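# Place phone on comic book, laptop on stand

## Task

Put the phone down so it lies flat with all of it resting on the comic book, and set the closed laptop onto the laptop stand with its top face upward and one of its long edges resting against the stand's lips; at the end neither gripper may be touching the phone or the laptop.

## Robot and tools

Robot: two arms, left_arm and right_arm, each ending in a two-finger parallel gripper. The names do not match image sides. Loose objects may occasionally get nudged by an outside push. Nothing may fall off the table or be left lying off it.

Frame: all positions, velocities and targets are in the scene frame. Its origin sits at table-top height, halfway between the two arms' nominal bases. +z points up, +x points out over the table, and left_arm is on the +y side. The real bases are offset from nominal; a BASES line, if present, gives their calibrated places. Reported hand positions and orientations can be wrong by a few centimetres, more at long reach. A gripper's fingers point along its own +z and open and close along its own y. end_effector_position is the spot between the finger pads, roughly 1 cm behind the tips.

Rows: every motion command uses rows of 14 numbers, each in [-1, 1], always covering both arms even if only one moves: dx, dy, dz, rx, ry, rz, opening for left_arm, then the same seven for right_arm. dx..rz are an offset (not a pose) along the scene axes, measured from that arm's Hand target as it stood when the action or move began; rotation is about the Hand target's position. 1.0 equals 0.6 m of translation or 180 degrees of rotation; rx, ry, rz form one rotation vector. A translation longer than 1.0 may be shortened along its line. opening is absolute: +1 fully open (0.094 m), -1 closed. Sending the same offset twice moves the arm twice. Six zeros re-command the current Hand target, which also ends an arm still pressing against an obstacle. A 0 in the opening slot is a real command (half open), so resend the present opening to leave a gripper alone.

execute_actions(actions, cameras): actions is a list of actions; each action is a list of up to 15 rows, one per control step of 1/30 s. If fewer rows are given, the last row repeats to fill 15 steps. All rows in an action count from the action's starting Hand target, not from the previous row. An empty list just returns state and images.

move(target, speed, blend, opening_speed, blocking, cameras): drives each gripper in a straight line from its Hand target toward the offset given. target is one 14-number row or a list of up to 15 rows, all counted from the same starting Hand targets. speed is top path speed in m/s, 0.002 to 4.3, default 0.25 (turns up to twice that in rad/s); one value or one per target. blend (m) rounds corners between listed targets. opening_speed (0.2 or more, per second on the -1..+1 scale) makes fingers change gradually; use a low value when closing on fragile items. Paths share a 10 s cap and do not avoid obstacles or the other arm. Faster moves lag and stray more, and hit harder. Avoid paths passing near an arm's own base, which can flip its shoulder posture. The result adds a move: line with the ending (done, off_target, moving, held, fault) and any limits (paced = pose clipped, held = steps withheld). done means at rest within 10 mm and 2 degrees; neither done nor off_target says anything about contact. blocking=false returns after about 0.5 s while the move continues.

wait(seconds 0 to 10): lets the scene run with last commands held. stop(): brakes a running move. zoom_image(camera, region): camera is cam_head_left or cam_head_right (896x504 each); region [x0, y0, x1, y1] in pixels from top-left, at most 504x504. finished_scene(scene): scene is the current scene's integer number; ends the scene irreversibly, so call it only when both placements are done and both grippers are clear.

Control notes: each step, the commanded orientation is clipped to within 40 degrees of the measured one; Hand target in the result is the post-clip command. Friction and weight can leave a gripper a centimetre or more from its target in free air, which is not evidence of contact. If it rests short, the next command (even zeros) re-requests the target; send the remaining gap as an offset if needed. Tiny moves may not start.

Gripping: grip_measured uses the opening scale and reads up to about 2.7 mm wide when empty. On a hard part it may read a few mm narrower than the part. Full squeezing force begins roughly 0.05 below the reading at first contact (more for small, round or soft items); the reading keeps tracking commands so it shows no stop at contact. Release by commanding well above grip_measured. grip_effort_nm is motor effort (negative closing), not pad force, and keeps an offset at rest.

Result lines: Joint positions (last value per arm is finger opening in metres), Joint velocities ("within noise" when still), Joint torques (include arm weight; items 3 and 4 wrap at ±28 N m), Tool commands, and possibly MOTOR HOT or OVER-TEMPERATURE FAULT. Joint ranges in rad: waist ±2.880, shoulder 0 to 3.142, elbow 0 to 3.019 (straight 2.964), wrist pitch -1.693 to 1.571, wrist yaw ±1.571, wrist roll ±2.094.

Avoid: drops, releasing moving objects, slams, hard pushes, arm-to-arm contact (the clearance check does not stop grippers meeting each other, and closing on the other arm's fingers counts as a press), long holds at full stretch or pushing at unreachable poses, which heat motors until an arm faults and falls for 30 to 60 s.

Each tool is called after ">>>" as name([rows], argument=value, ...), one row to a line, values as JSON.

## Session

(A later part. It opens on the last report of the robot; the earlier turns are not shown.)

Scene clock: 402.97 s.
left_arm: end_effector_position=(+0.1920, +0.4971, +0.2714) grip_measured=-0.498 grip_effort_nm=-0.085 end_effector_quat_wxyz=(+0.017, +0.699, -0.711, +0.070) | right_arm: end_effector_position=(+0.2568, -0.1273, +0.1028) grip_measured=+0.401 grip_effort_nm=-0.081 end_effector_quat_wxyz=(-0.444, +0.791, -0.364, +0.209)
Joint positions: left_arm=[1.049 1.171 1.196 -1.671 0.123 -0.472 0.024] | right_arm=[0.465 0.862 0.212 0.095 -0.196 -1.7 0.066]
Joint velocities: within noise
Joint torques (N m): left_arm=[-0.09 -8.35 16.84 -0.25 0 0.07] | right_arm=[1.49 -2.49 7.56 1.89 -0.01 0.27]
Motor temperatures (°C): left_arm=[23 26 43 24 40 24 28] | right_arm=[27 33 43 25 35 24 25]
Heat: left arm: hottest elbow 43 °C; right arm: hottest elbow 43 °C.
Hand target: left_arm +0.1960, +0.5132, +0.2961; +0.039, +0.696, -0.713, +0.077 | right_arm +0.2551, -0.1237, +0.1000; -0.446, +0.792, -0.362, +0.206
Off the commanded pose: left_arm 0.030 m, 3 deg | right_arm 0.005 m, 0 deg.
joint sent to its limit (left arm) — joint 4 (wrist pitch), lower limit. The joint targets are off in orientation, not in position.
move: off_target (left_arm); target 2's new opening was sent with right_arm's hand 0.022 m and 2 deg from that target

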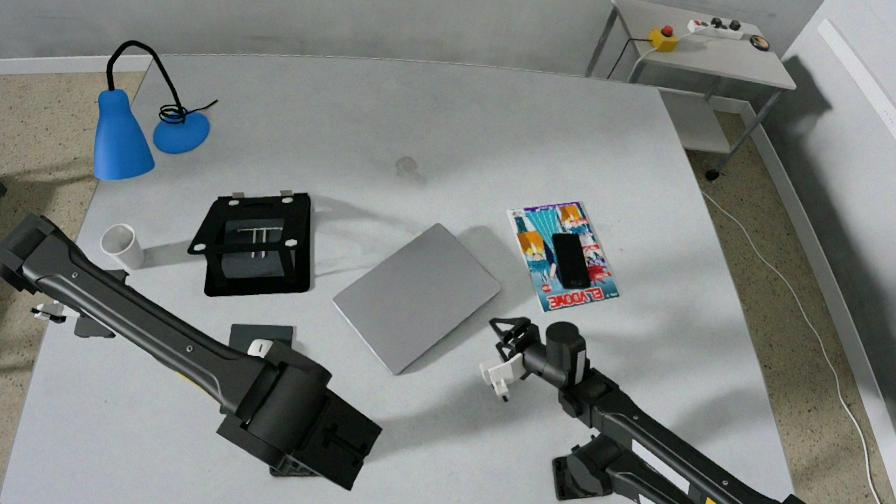

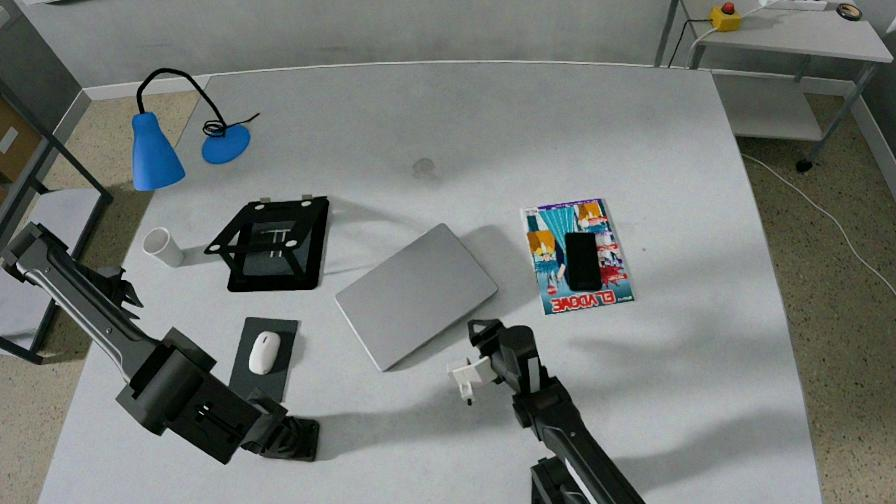

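>>> move([
  [0,0,0,0,0,0,-0.5,0.02,0.01,-0.075,0,0,0,0.4],
  [0,0,0,0,0,0,-0.5,0.11,0.085,-0.092,0,0,0,0.4],
], speed=0.15)

>>> zoom_image(camera="cam_head_left", region=[400, 250, 540, 390])

>>> zoom_image(camera="cam_head_right", region=[400, 250, 540, 390])

Scene clock: 408.43 s.
left_arm: end_effector_position=(+0.1920, +0.4971, +0.2714) grip_measured=-0.498 grip_effort_nm=-0.090 end_effector_quat_wxyz=(+0.017, +0.699, -0.711, +0.070) | right_arm: end_effector_position=(+0.3089, -0.0854, +0.0390) grip_measured=+0.400 grip_effort_nm=-0.032 end_effector_quat_wxyz=(-0.436, +0.796, -0.367, +0.204)
Joint positions: left_arm=[1.049 1.171 1.196 -1.671 0.123 -0.472 0.024] | right_arm=[0.517 1.421 0.303 0.544 -0.151 -1.672 0.066]
Joint velocities: within noise
Joint torques (N m): left_arm=[-0.38 -8.76 16.79 -0.13 -0.01 0.12] | right_arm=[1.44 -7.06 7.41 1.76 0.03 0.29]
Motor temperatures (°C): left_arm=[23 26 44 24 39 24 28] | right_arm=[27 33 42 25 34 24 25]
Heat: left arm: hottest elbow 44 °C; right arm: hottest elbow 42 °C.
Hand target: left_arm +0.1960, +0.5132, +0.2961; +0.039, +0.696, -0.713, +0.077 | right_arm +0.3210, -0.0727, +0.0447; -0.446, +0.792, -0.362, +0.206
Off the commanded pose: left_arm 0.030 m, 3 deg | right_arm 0.019 m, 1 deg.
joint sent to its limit (left arm) — joint 4 (wrist pitch), lower limit. The joint targets are off in orientation, not in position.
move: off_target (left_arm, right_arm)

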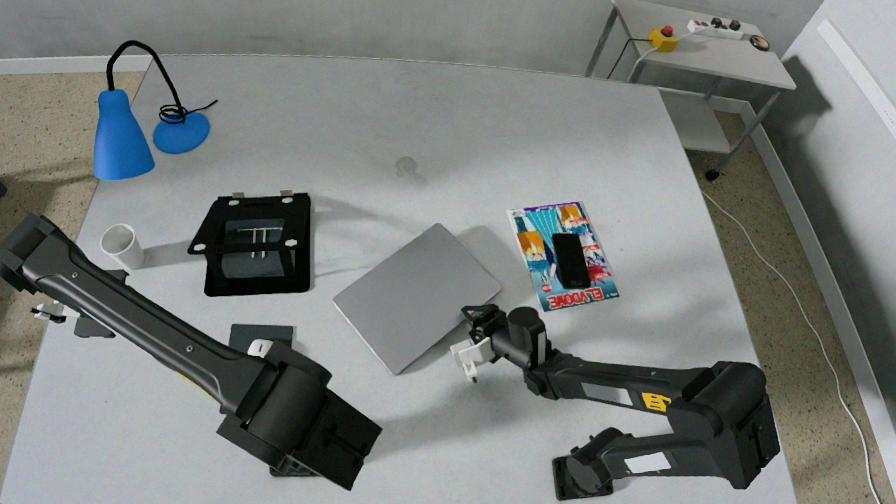

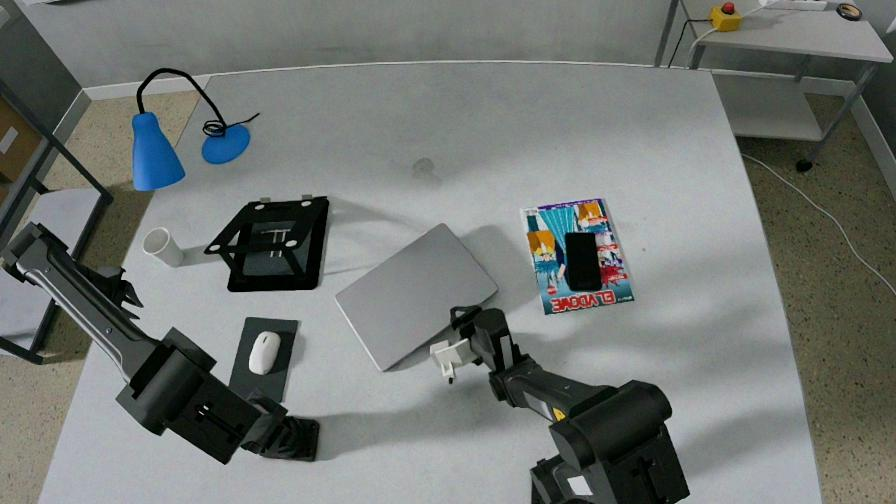

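Scaled by 3.600.

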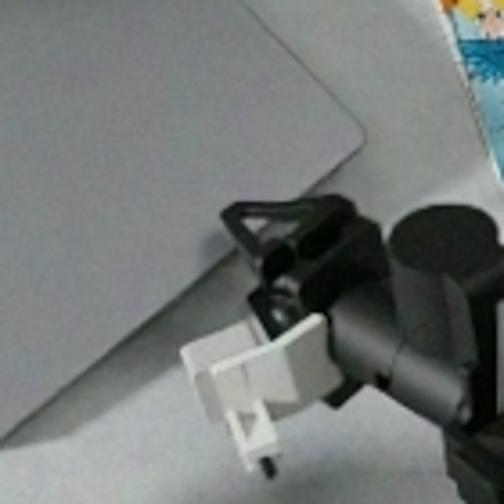

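Scaled by 3.600.

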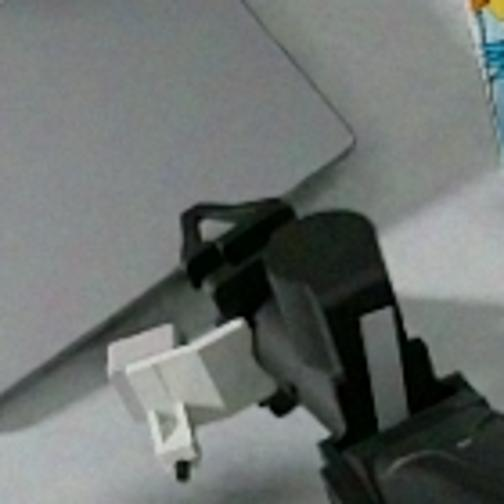

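>>> move([
  [0,0,0,0,0,0,-0.5,0.058,0.045,0.0,0,0,0,0.4],
  [0,0,0,0,0,0,-0.5,0.058,0.045,0.0,0,0,0,-1],
], speed=0.1, opening_speed=0.4)

>>> zoom_image(camera="cam_head_left", region=[320, 200, 560, 440])

>>> zoom_image(camera="cam_head_right", region=[320, 200, 560, 440])

Scene clock: 415.70 s.
left_arm: end_effector_position=(+0.1920, +0.4971, +0.2714) grip_measured=-0.498 grip_effort_nm=-0.085 end_effector_quat_wxyz=(+0.017, +0.699, -0.711, +0.070) | right_arm: end_effector_position=(+0.3425, -0.0604, +0.0322) grip_measured=-0.326 grip_effort_nm=-1.033 end_effector_quat_wxyz=(-0.428, +0.803, -0.359, +0.207)
Joint positions: left_arm=[1.049 1.171 1.196 -1.671 0.123 -0.472 0.024] | right_arm=[0.535 1.536 0.416 0.534 -0.133 -1.689 0.032]
Joint velocities: within noise
Joint torques (N m): left_arm=[-0.15 -8.53 16.98 -0.28 -0.01 0.09] | right_arm=[1.32 -10.4 7.58 1.5 -0.13 0.52]
Motor temperatures (°C): left_arm=[23 26 44 24 39 24 27] | right_arm=[27 33 41 25 34 24 25]
Heat: left arm: hottest elbow 44 °C; right arm: hottest elbow 41 °C.
Hand target: left_arm +0.1960, +0.5132, +0.2961; +0.039, +0.696, -0.713, +0.077 | right_arm +0.3558, -0.0458, +0.0445; -0.446, +0.792, -0.362, +0.206
Off the commanded pose: left_arm 0.030 m, 3 deg | right_arm 0.023 m, 2 deg.
joint sent to its limit (left arm) — joint 4 (wrist pitch), lower limit. The joint targets are off in orientation, not in position.
move: off_target (left_arm, right_arm); target 2's new opening was sent with right_arm's hand 0.018 m and 1 deg from that target

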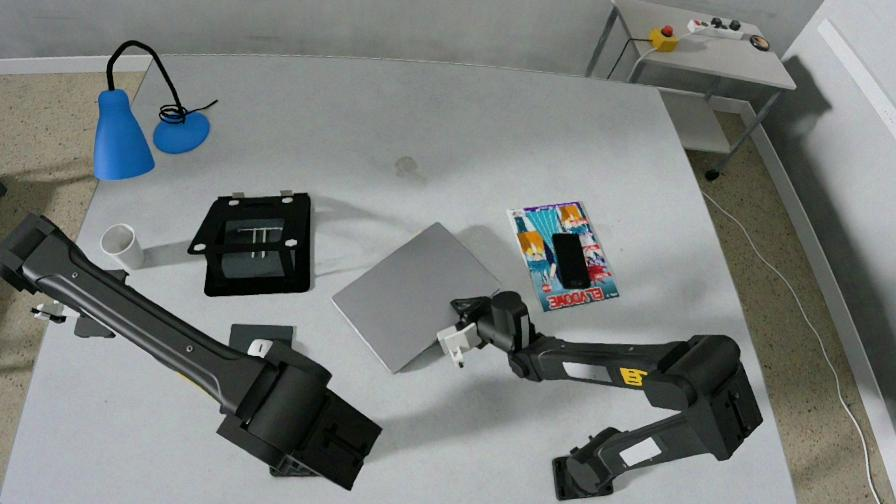

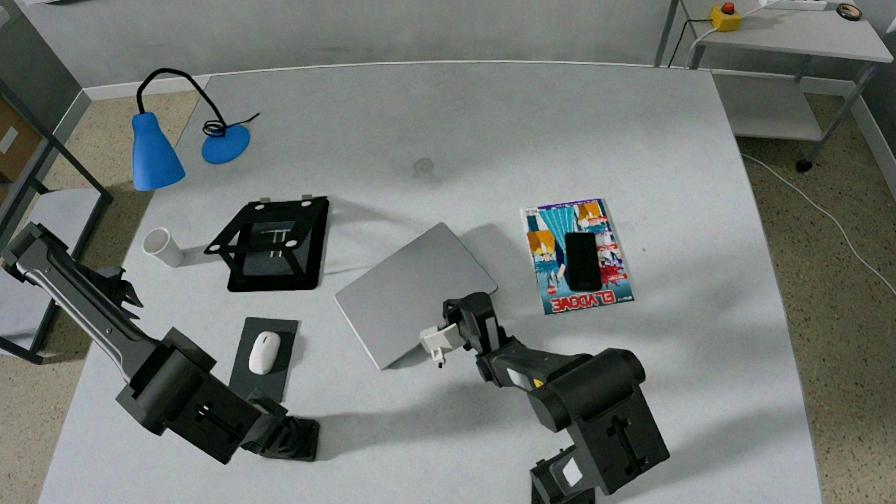

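Scaled by 2.100.

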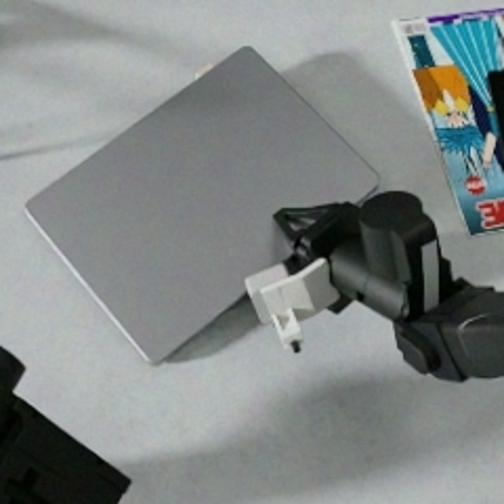

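Scaled by 2.100.

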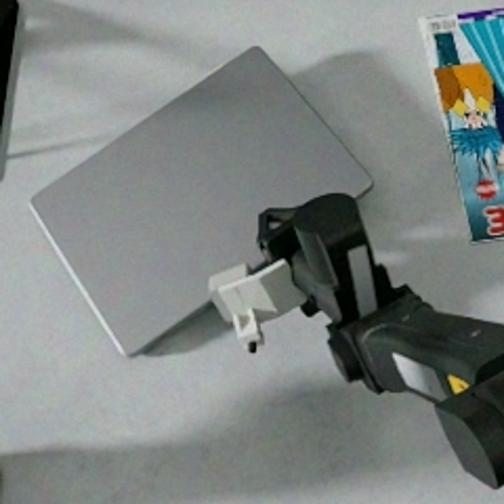

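>>> move(target=[0,0,0,0,0,0,-0.5,0.0,0.0,0.27,0,0,0,-1], speed=0.1)

>>> zoom_image(camera="cam_head_left", region=[320, 180, 560, 420])

>>> zoom_image(camera="cam_head_right", region=[320, 180, 560, 420])

Scene clock: 420.40 s.
left_arm: end_effector_position=(+0.1920, +0.4971, +0.2714) grip_measured=-0.498 grip_effort_nm=-0.076 end_effector_quat_wxyz=(+0.017, +0.699, -0.711, +0.070) | right_arm: end_effector_position=(+0.3261, -0.0663, +0.1349) grip_measured=-0.631 grip_effort_nm=-1.033 end_effector_quat_wxyz=(-0.390, +0.824, -0.372, +0.175)
Joint positions: left_arm=[1.049 1.171 1.196 -1.671 0.123 -0.472 0.024] | right_arm=[0.541 1.135 0.549 -0.109 -0.138 -1.683 0.017]
Joint velocities: within noise
Joint torques (N m): left_arm=[-0.38 -8.53 16.77 -0.34 -0.04 0.14] | right_arm=[0.73 -12.51 15.04 1.43 -0.06 0.45]
Motor temperatures (°C): left_arm=[23 26 45 24 39 24 27] | right_arm=[27 33 41 25 34 24 25]
Heat: left arm: hottest elbow 45 °C; right arm: hottest elbow 41 °C.
Hand target: left_arm +0.1960, +0.5132, +0.2961; +0.039, +0.696, -0.713, +0.077 | right_arm +0.3559, -0.0458, +0.2067; -0.446, +0.792, -0.362, +0.206
Off the commanded pose: left_arm 0.030 m, 3 deg | right_arm 0.080 m, 8 deg.
joint sent to its limit (left arm) — joint 4 (wrist pitch), lower limit. The joint targets are off in orientation, not in position.
move: off_target (left_arm, right_arm)

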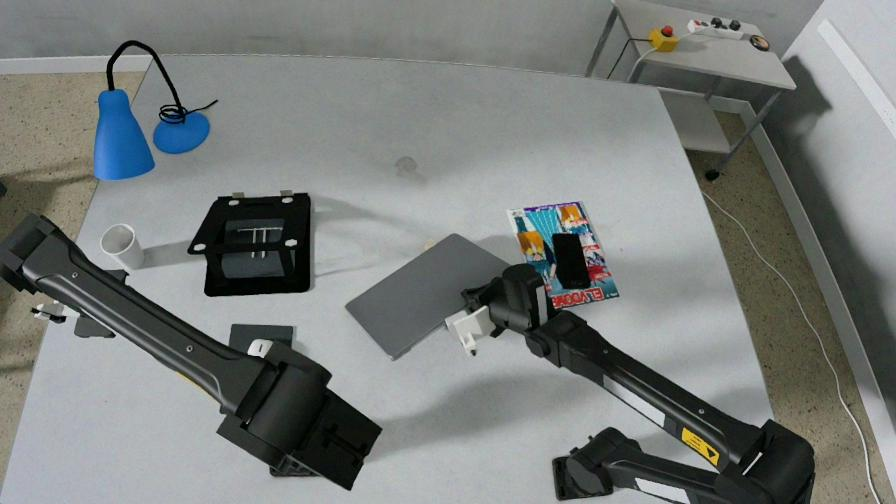

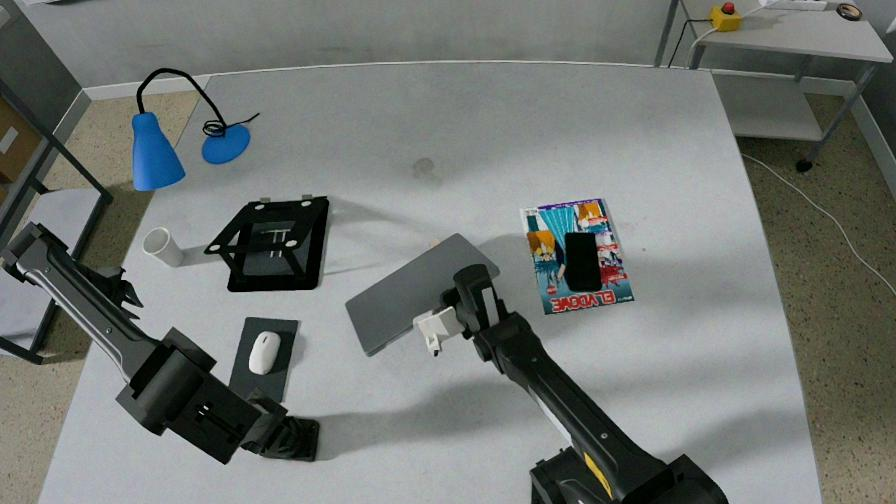

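Scaled by 2.100.

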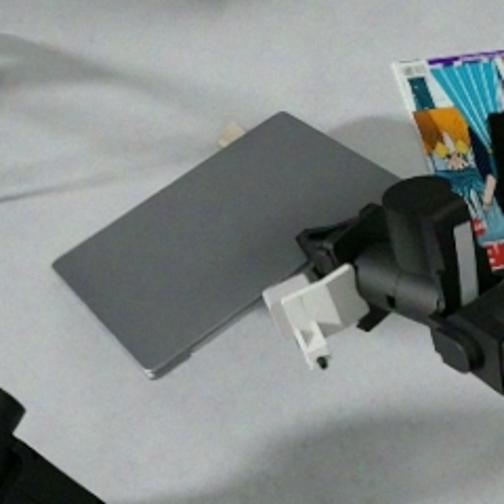

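Scaled by 2.100.

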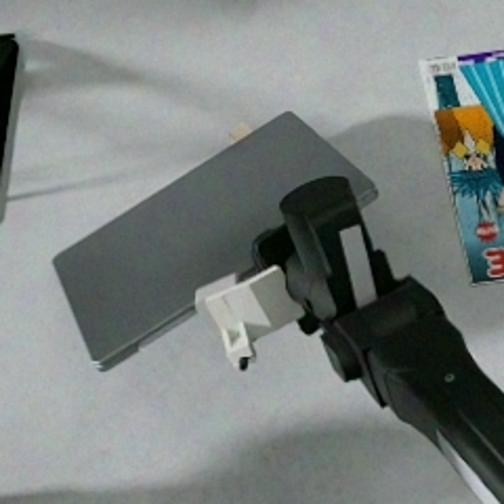

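>>> move(target=[0,0,0,0,0,0,-0.5,0.03,0.02,0.25,0.041,-0.053,0,-1], speed=0.12)

>>> zoom_image(camera="cam_head_left", region=[320, 160, 560, 400])

>>> zoom_image(camera="cam_head_right", region=[320, 160, 560, 400])

Scene clock: 428.33 s.
left_arm: end_effector_position=(+0.1920, +0.4971, +0.2714) grip_measured=-0.498 grip_effort_nm=-0.081 end_effector_quat_wxyz=(+0.017, +0.699, -0.711, +0.070) | right_arm: end_effector_position=(+0.3115, -0.0745, +0.1796) grip_measured=-0.662 grip_effort_nm=-1.038 end_effector_quat_wxyz=(-0.386, +0.824, -0.380, +0.166)
Joint positions: left_arm=[1.049 1.171 1.196 -1.671 0.123 -0.472 0.024] | right_arm=[0.541 1.003 0.607 -0.315 -0.141 -1.666 0.016]
Joint velocities: within noise
Joint torques (N m): left_arm=[-0.44 -7.77 16.95 -0.18 -0.03 0.08] | right_arm=[0.38 -15.85 23.42 3.52 -0.54 0.43]
Motor temperatures (°C): left_arm=[23 26 45 24 38 24 27] | right_arm=[27 33 44 25 33 24 26]
Heat: left arm: hottest elbow 45 °C; right arm: hottest elbow 44 °C.
Hand target: left_arm +0.1960, +0.5132, +0.2961; +0.039, +0.696, -0.713, +0.077 | right_arm +0.3739, -0.0338, +0.3568; -0.525, +0.742, -0.337, +0.247
Off the commanded pose: left_arm 0.030 m, 3 deg | right_arm 0.192 m, 21 deg.
joint sent to its limit (left arm) — joint 4 (wrist pitch), lower limit. The joint targets are off in orientation, not in position.
move: off_target (left_arm, right_arm)

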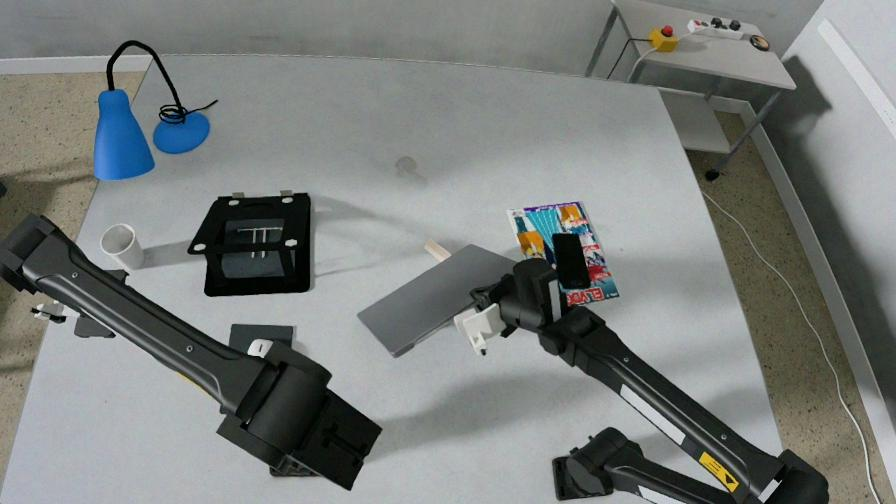

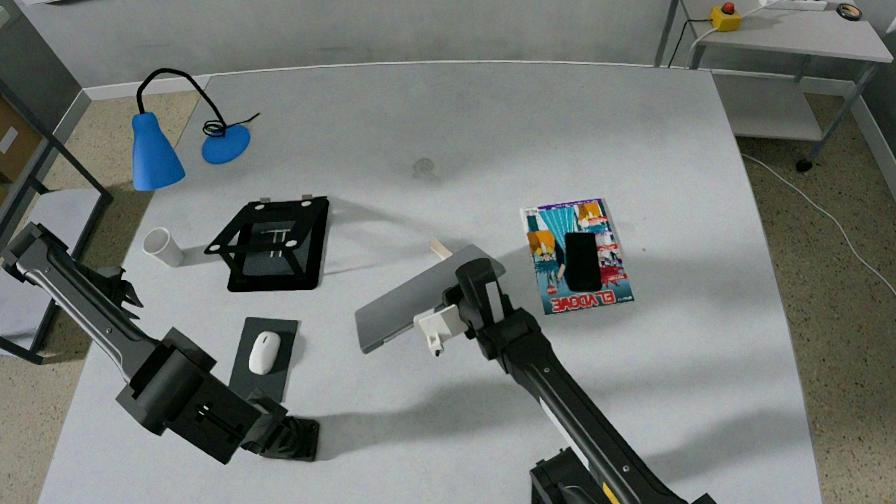

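Scaled by 2.100.

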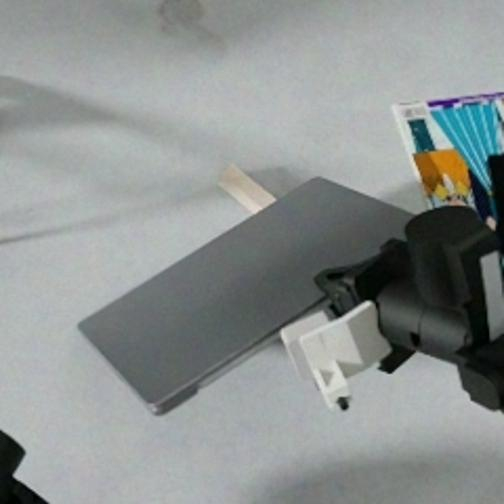

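Scaled by 2.100.

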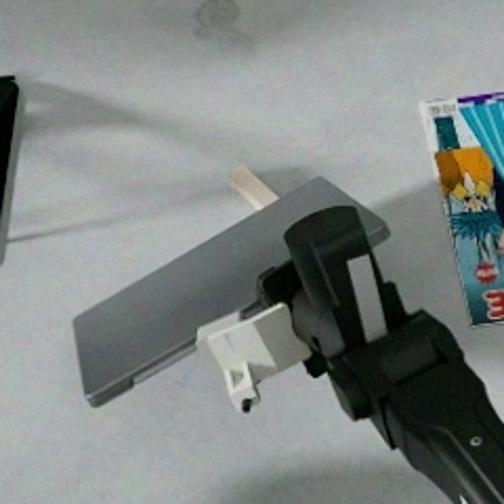

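>>> move(target=[0,0,0,0,0,0,-0.5,0.03,-0.03,0.2,0,0,0,-1], speed=0.15)

>>> zoom_image(camera="cam_head_left", region=[320, 160, 560, 400])

>>> zoom_image(camera="cam_head_right", region=[320, 160, 560, 400])

Scene clock: 434.03 s.
left_arm: end_effector_position=(+0.1920, +0.4971, +0.2714) grip_measured=-0.498 grip_effort_nm=-0.085 end_effector_quat_wxyz=(+0.017, +0.699, -0.711, +0.070) | right_arm: end_effector_position=(+0.3536, -0.0704, +0.3036) grip_measured=-0.662 grip_effort_nm=-1.043 end_effector_quat_wxyz=(-0.401, +0.817, -0.380, +0.165)
Joint positions: left_arm=[1.049 1.171 1.196 -1.671 0.123 -0.472 0.024] | right_arm=[0.477 1.022 0.941 -0.611 -0.205 -1.693 0.016]
Joint velocities: within noise
Joint torques (N m): left_arm=[0.32 -7.71 16.95 -0.16 -0.01 0.12] | right_arm=[-0.21 -15.09 23.84 3.77 -0.72 0.44]
Motor temperatures (°C): left_arm=[23 26 45 24 38 24 27] | right_arm=[27 33 47 25 33 24 26]
Heat: left arm: hottest elbow 45 °C; right arm: hottest elbow 47 °C.
Hand target: left_arm +0.1960, +0.5132, +0.2961; +0.039, +0.696, -0.713, +0.077 | right_arm +0.3919, -0.0518, +0.4768; -0.525, +0.742, -0.336, +0.247
Off the commanded pose: left_arm 0.030 m, 3 deg | right_arm 0.178 m, 20 deg.
joint sent to its limit (left arm) — joint 4 (wrist pitch), lower limit. The joint targets are off in orientation, not in position.
move: off_target (left_arm, right_arm)

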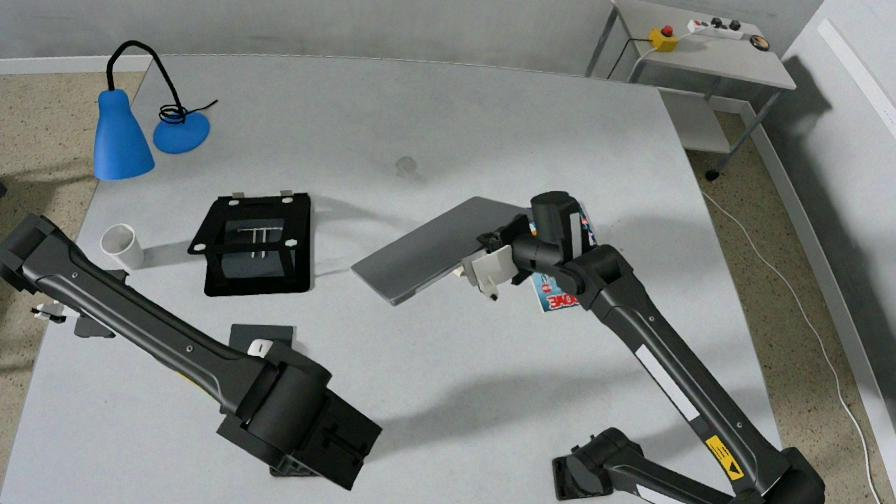

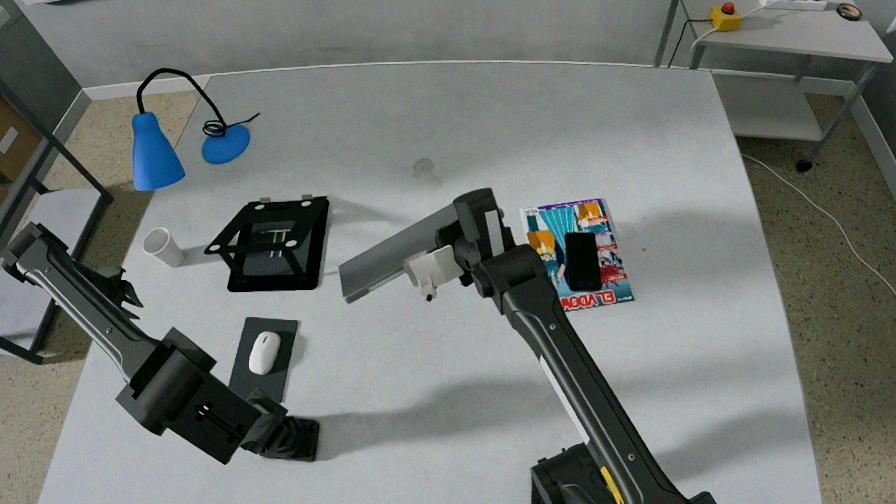

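Scaled by 2.100.

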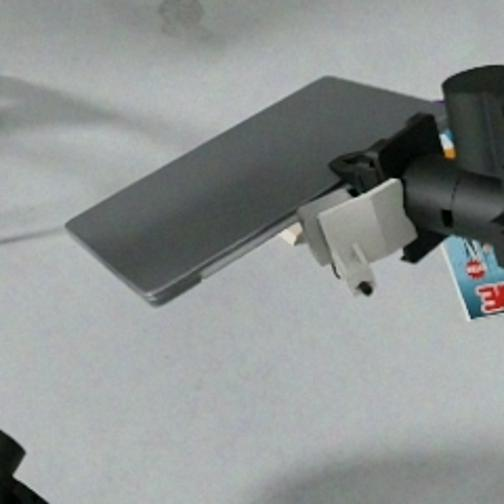

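Scaled by 2.100.

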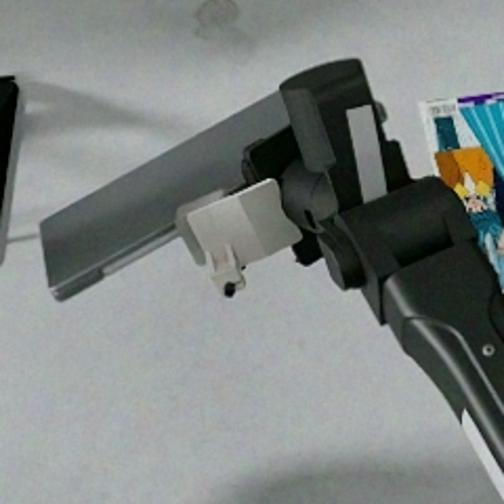

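>>> move(target=[0,0,0,0,0,0,-0.5,0.05,0.45,0.08,0,0,-0.2,-1], speed=0.15)

>>> zoom_image(camera="cam_head_left", region=[180, 100, 480, 400])

>>> zoom_image(camera="cam_head_right", region=[180, 100, 480, 400])

Scene clock: 442.70 s.
left_arm: end_effector_position=(+0.1920, +0.4971, +0.2714) grip_measured=-0.498 grip_effort_nm=-0.085 end_effector_quat_wxyz=(+0.017, +0.699, -0.711, +0.070) | right_arm: end_effector_position=(+0.4038, +0.1983, +0.3464) grip_measured=-0.662 grip_effort_nm=-1.038 end_effector_quat_wxyz=(-0.284, +0.708, -0.506, +0.403)
Joint positions: left_arm=[1.049 1.171 1.196 -1.671 0.123 -0.472 0.024] | right_arm=[1.055 1.747 1.75 -0.897 0.85 -1.155 0.016]
Joint velocities: within noise
Joint torques (N m): left_arm=[-0.15 -8.12 16.91 -0.13 -0.05 0.13] | right_arm=[0.73 -29.1 23.32 2.3 2.21 0.58]
Motor temperatures (°C): left_arm=[23 26 46 24 37 24 27] | right_arm=[27 33 58 25 34 24 26]
Heat: left arm: hottest elbow 46 °C; right arm: hottest elbow 58 °C.
Hand target: left_arm +0.1960, +0.5132, +0.2961; +0.039, +0.696, -0.713, +0.077 | right_arm +0.4219, +0.2183, +0.5247; -0.422, +0.602, -0.549, +0.397
Off the commanded pose: left_arm 0.030 m, 3 deg | right_arm 0.180 m, 21 deg.
joint sent to its limit (left arm) — joint 4 (wrist pitch), lower limit. The joint targets are off in orientation, not in position.
move: off_target (left_arm, right_arm)

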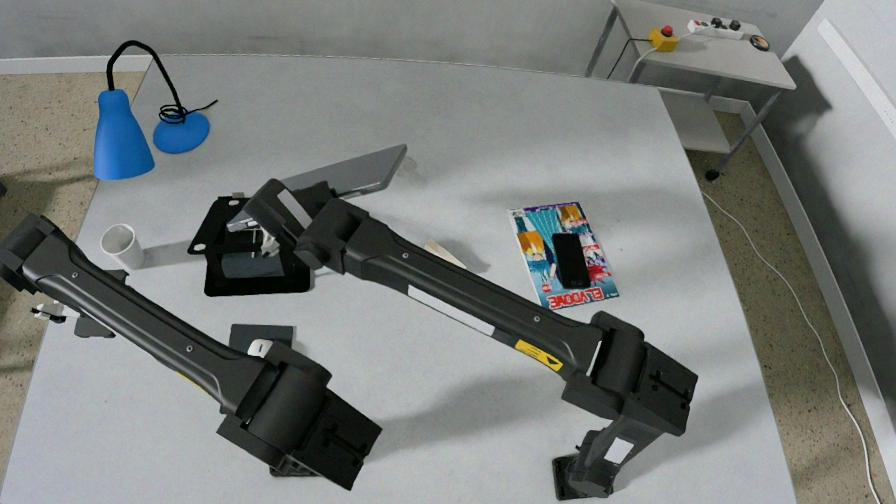

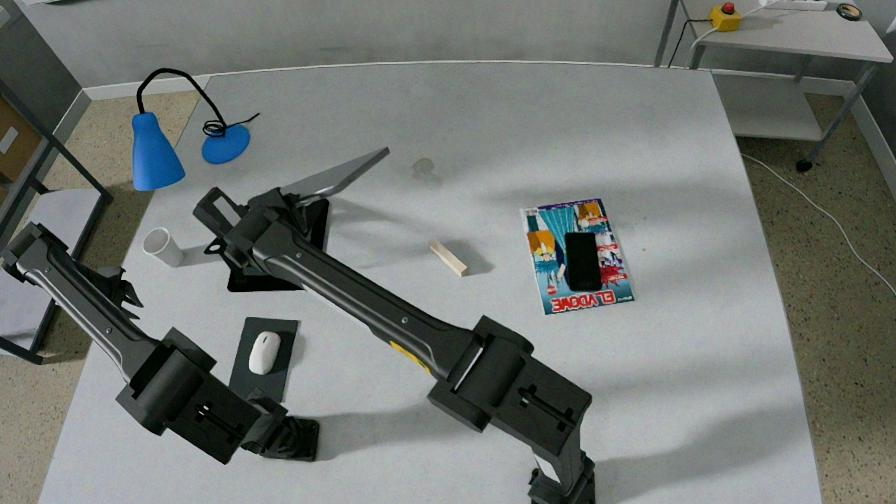

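Scaled by 1.680.

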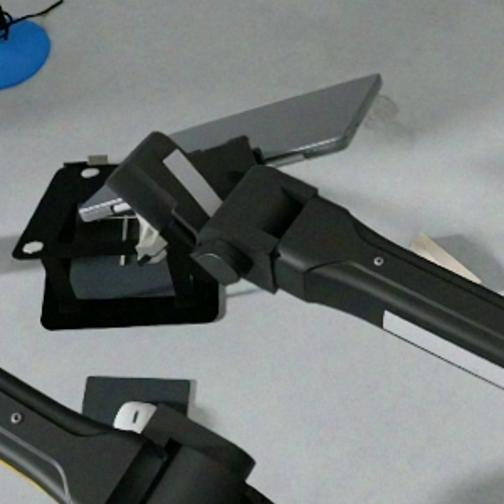

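Scaled by 1.680.

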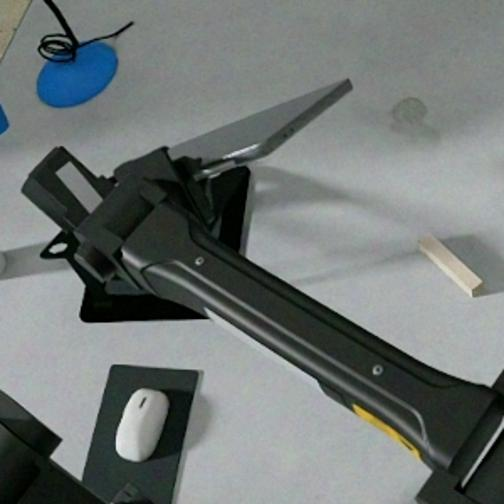

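>>> move(target=[0,0,0,0,0,0,-0.5,0.05,0.21,-0.13,0.1,0,0,-1], speed=0.2)

>>> zoom_image(camera="cam_head_left", region=[160, 100, 400, 340])

>>> zoom_image(camera="cam_head_right", region=[160, 100, 400, 340])

Scene clock: 454.33 s.
left_arm: end_effector_position=(+0.1920, +0.4971, +0.2714) grip_measured=-0.498 grip_effort_nm=-0.090 end_effector_quat_wxyz=(+0.017, +0.699, -0.711, +0.070) | right_arm: end_effector_position=(+0.4209, +0.2975, +0.2479) grip_measured=-0.662 grip_effort_nm=-1.043 end_effector_quat_wxyz=(-0.358, +0.652, -0.577, +0.339)
Joint positions: left_arm=[1.049 1.171 1.196 -1.671 0.123 -0.472 0.024] | right_arm=[1.095 1.996 1.85 -0.701 0.814 -0.916 0.016]
Joint velocities: within noise
Joint torques (N m): left_arm=[-1.14 -8 16.83 -0.17 -0.03 0.11] | right_arm=[0.79 -34.32 23.41 3.62 2.09 0.56]
Motor temperatures (°C): left_arm=[23 26 46 24 37 24 27] | right_arm=[27 35 66 25 38 24 27]
Heat: left arm: hottest elbow 46 °C; right arm: hottest elbow 66 °C.
Hand target: left_arm +0.1960, +0.5132, +0.2961; +0.039, +0.696, -0.713, +0.077 | right_arm +0.4518, +0.3443, +0.4468; -0.511, +0.528, -0.605, +0.306
Off the commanded pose: left_arm 0.030 m, 3 deg | right_arm 0.207 m, 23 deg.
joint sent to its limit (left arm) — joint 4 (wrist pitch), lower limit. The joint targets are off in orientation, not in position.
move: off_target (left_arm, right_arm)

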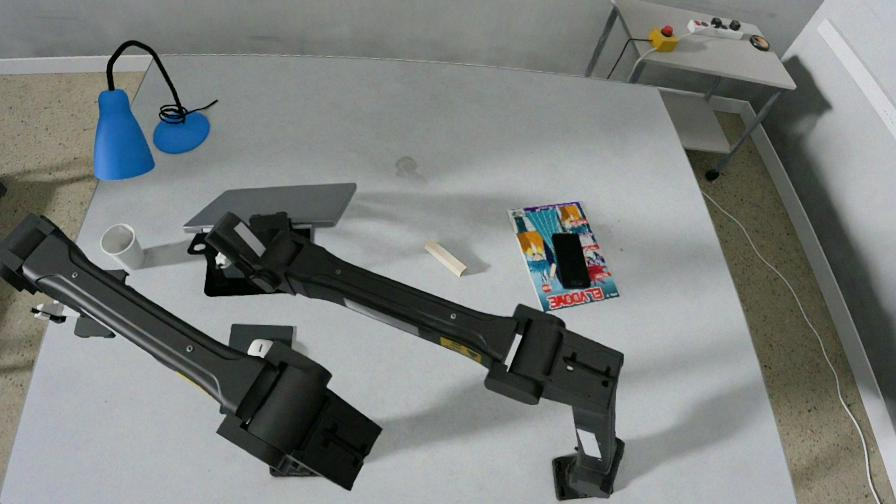

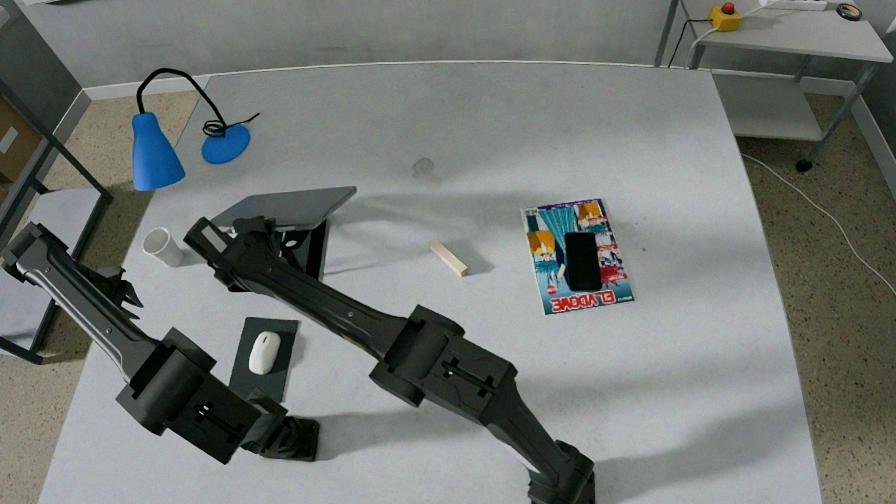

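Scaled by 2.100.

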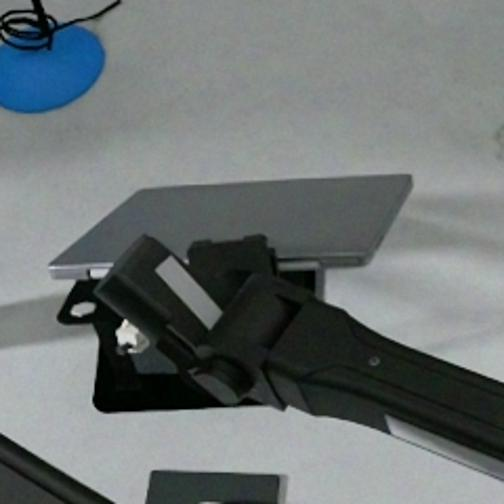

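Scaled by 2.100.

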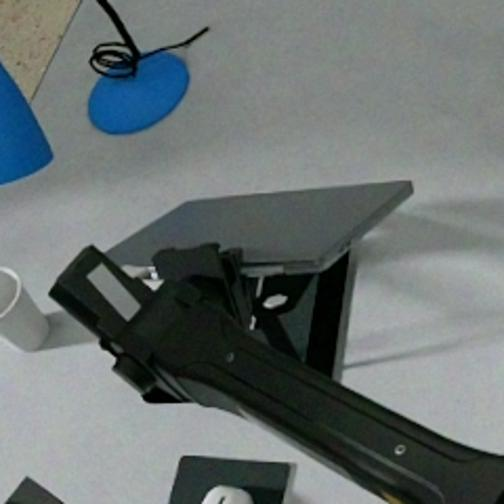

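>>> move(target=[0,0,0,0,0,0,-0.5,0.085,0.13,0.03,0,0,-0.02,-1], speed=0.2)

>>> zoom_image(camera="cam_head_left", region=[160, 100, 400, 340])

>>> zoom_image(camera="cam_head_right", region=[160, 100, 400, 340])

Scene clock: 465.57 s.
left_arm: end_effector_position=(+0.1920, +0.4971, +0.2714) grip_measured=-0.498 grip_effort_nm=-0.085 end_effector_quat_wxyz=(+0.017, +0.699, -0.711, +0.070) | right_arm: end_effector_position=(+0.4817, +0.4065, +0.2327) grip_measured=-0.662 grip_effort_nm=-1.043 end_effector_quat_wxyz=(-0.363, +0.636, -0.582, +0.354)
Joint positions: left_arm=[1.049 1.171 1.196 -1.671 0.123 -0.472 0.024] | right_arm=[1.095 2.527 2.733 -1.041 0.855 -0.908 0.016]
Joint velocities: within noise
Joint torques (N m): left_arm=[-0.26 -8.53 16.94 -0.06 0.04 0.08] | right_arm=[0.26 -41.93 23.45 2.74 2.1 0.55]
Motor temperatures (°C): left_arm=[23 26 46 24 36 24 27] | right_arm=[27 41 76 26 39 24 27]
Heat: left arm: hottest elbow 46 °C; right arm: hottest elbow 76 °C.
Hand target: left_arm +0.1960, +0.5132, +0.2961; +0.039, +0.696, -0.713, +0.077 | right_arm +0.5028, +0.4223, +0.4645; -0.501, +0.509, -0.621, +0.322
Off the commanded pose: left_arm 0.030 m, 3 deg | right_arm 0.234 m, 22 deg.
elbow stopped short (right arm): the move would have taken joint 3 (elbow) straighter than the controller allows.
joint sent to its limit (left arm) — joint 4 (wrist pitch), lower limit. The joint targets are off in orientation, not in position.
move: off_target (left_arm, right_arm)

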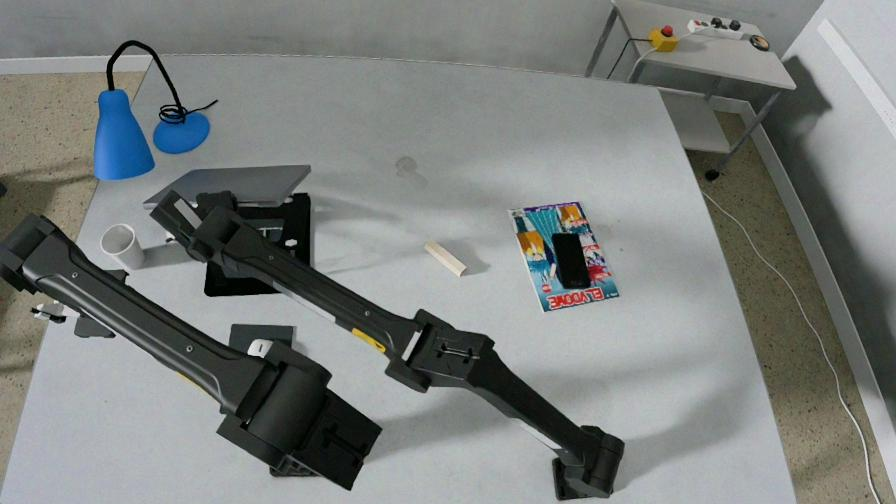

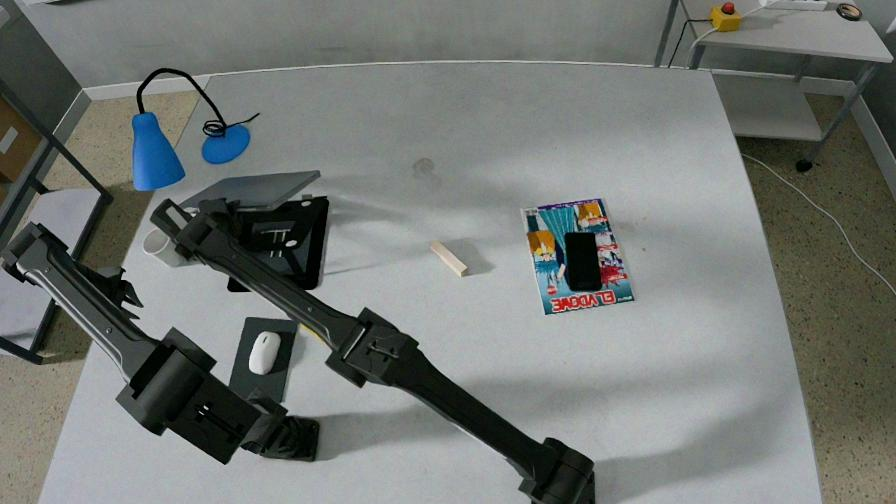

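Scaled by 2.100.

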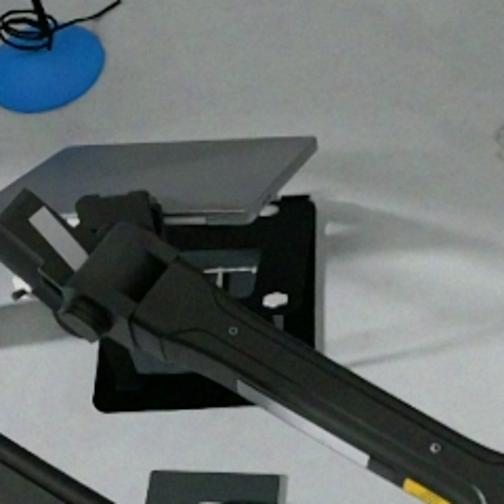

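Scaled by 2.100.

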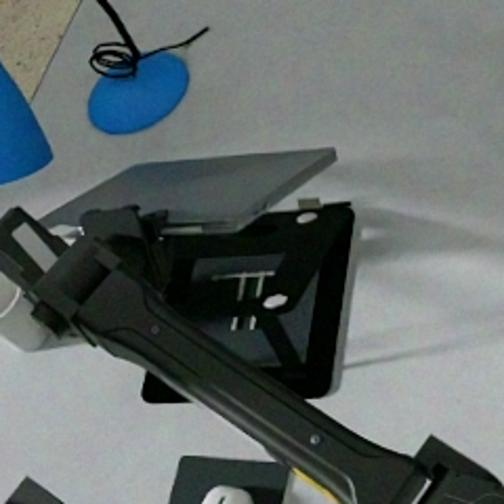

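>>> move(target=[0,0,0,0,0,0,-0.5,0.0,-0.02,-0.16,0,0,0,-1], speed=0.1)

>>> zoom_image(camera="cam_head_left", region=[160, 120, 360, 320])

>>> zoom_image(camera="cam_head_right", region=[180, 120, 380, 320])

Scene clock: 471.57 s.
left_arm: end_effector_position=(+0.1920, +0.4971, +0.2714) grip_measured=-0.498 grip_effort_nm=-0.085 end_effector_quat_wxyz=(+0.017, +0.699, -0.711, +0.070) | right_arm: end_effector_position=(+0.4851, +0.4077, +0.1725) grip_measured=-0.662 grip_effort_nm=-1.038 end_effector_quat_wxyz=(-0.372, +0.619, -0.596, +0.350)
Joint positions: left_arm=[1.049 1.171 1.196 -1.671 0.123 -0.472 0.024] | right_arm=[1.093 2.495 2.508 -0.841 0.865 -0.866 0.016]
Joint velocities: within noise
Joint torques (N m): left_arm=[-0.26 -8.35 16.77 -0.29 -0.03 0.09] | right_arm=[-0.26 -45.1 13.7 3.95 2.06 0.51]
Motor temperatures (°C): left_arm=[23 26 47 24 36 24 27] | right_arm=[27 43 74 26 40 24 27]
Heat: left arm: hottest elbow 47 °C; right arm: hottest elbow 74 °C.
Hand target: left_arm +0.1960, +0.5132, +0.2961; +0.039, +0.696, -0.713, +0.077 | right_arm +0.5029, +0.4102, +0.3685; -0.501, +0.509, -0.621, +0.322
Off the commanded pose: left_arm 0.030 m, 3 deg | right_arm 0.197 m, 20 deg.
joint sent to its limit (left arm) — joint 4 (wrist pitch), lower limit. The joint targets are off in orientation, not in position.
move: off_target (left_arm, right_arm)

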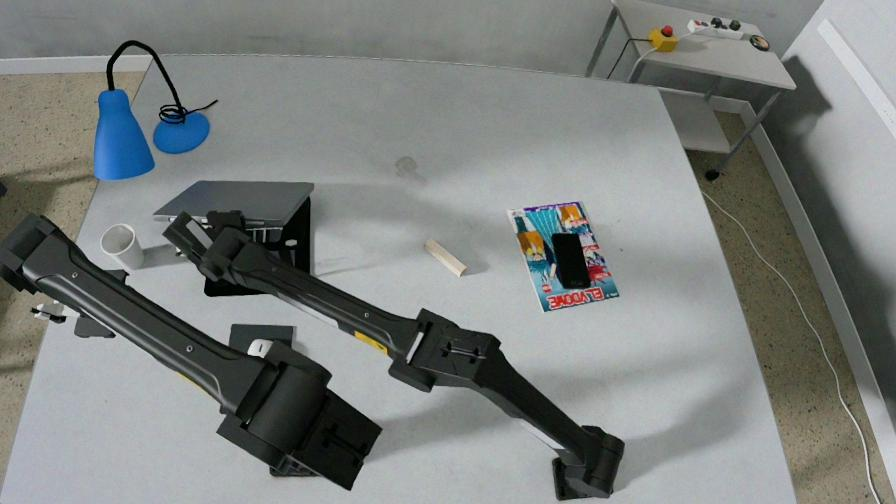

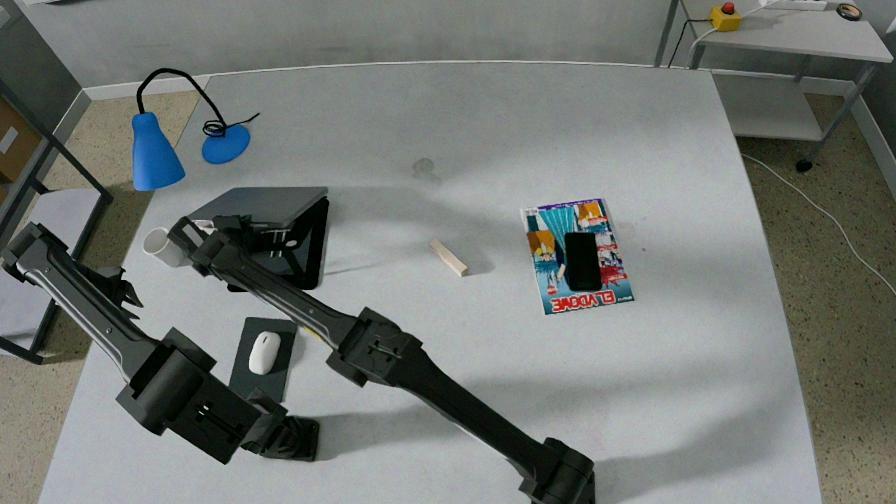

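Scaled by 2.520.

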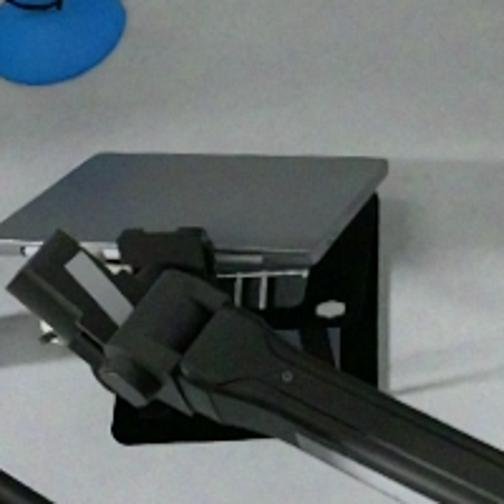

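Scaled by 2.520.

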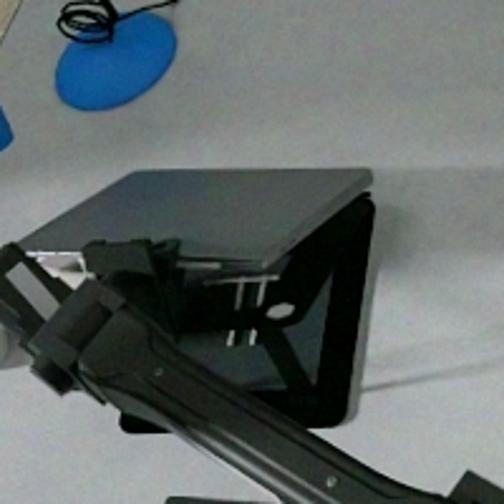

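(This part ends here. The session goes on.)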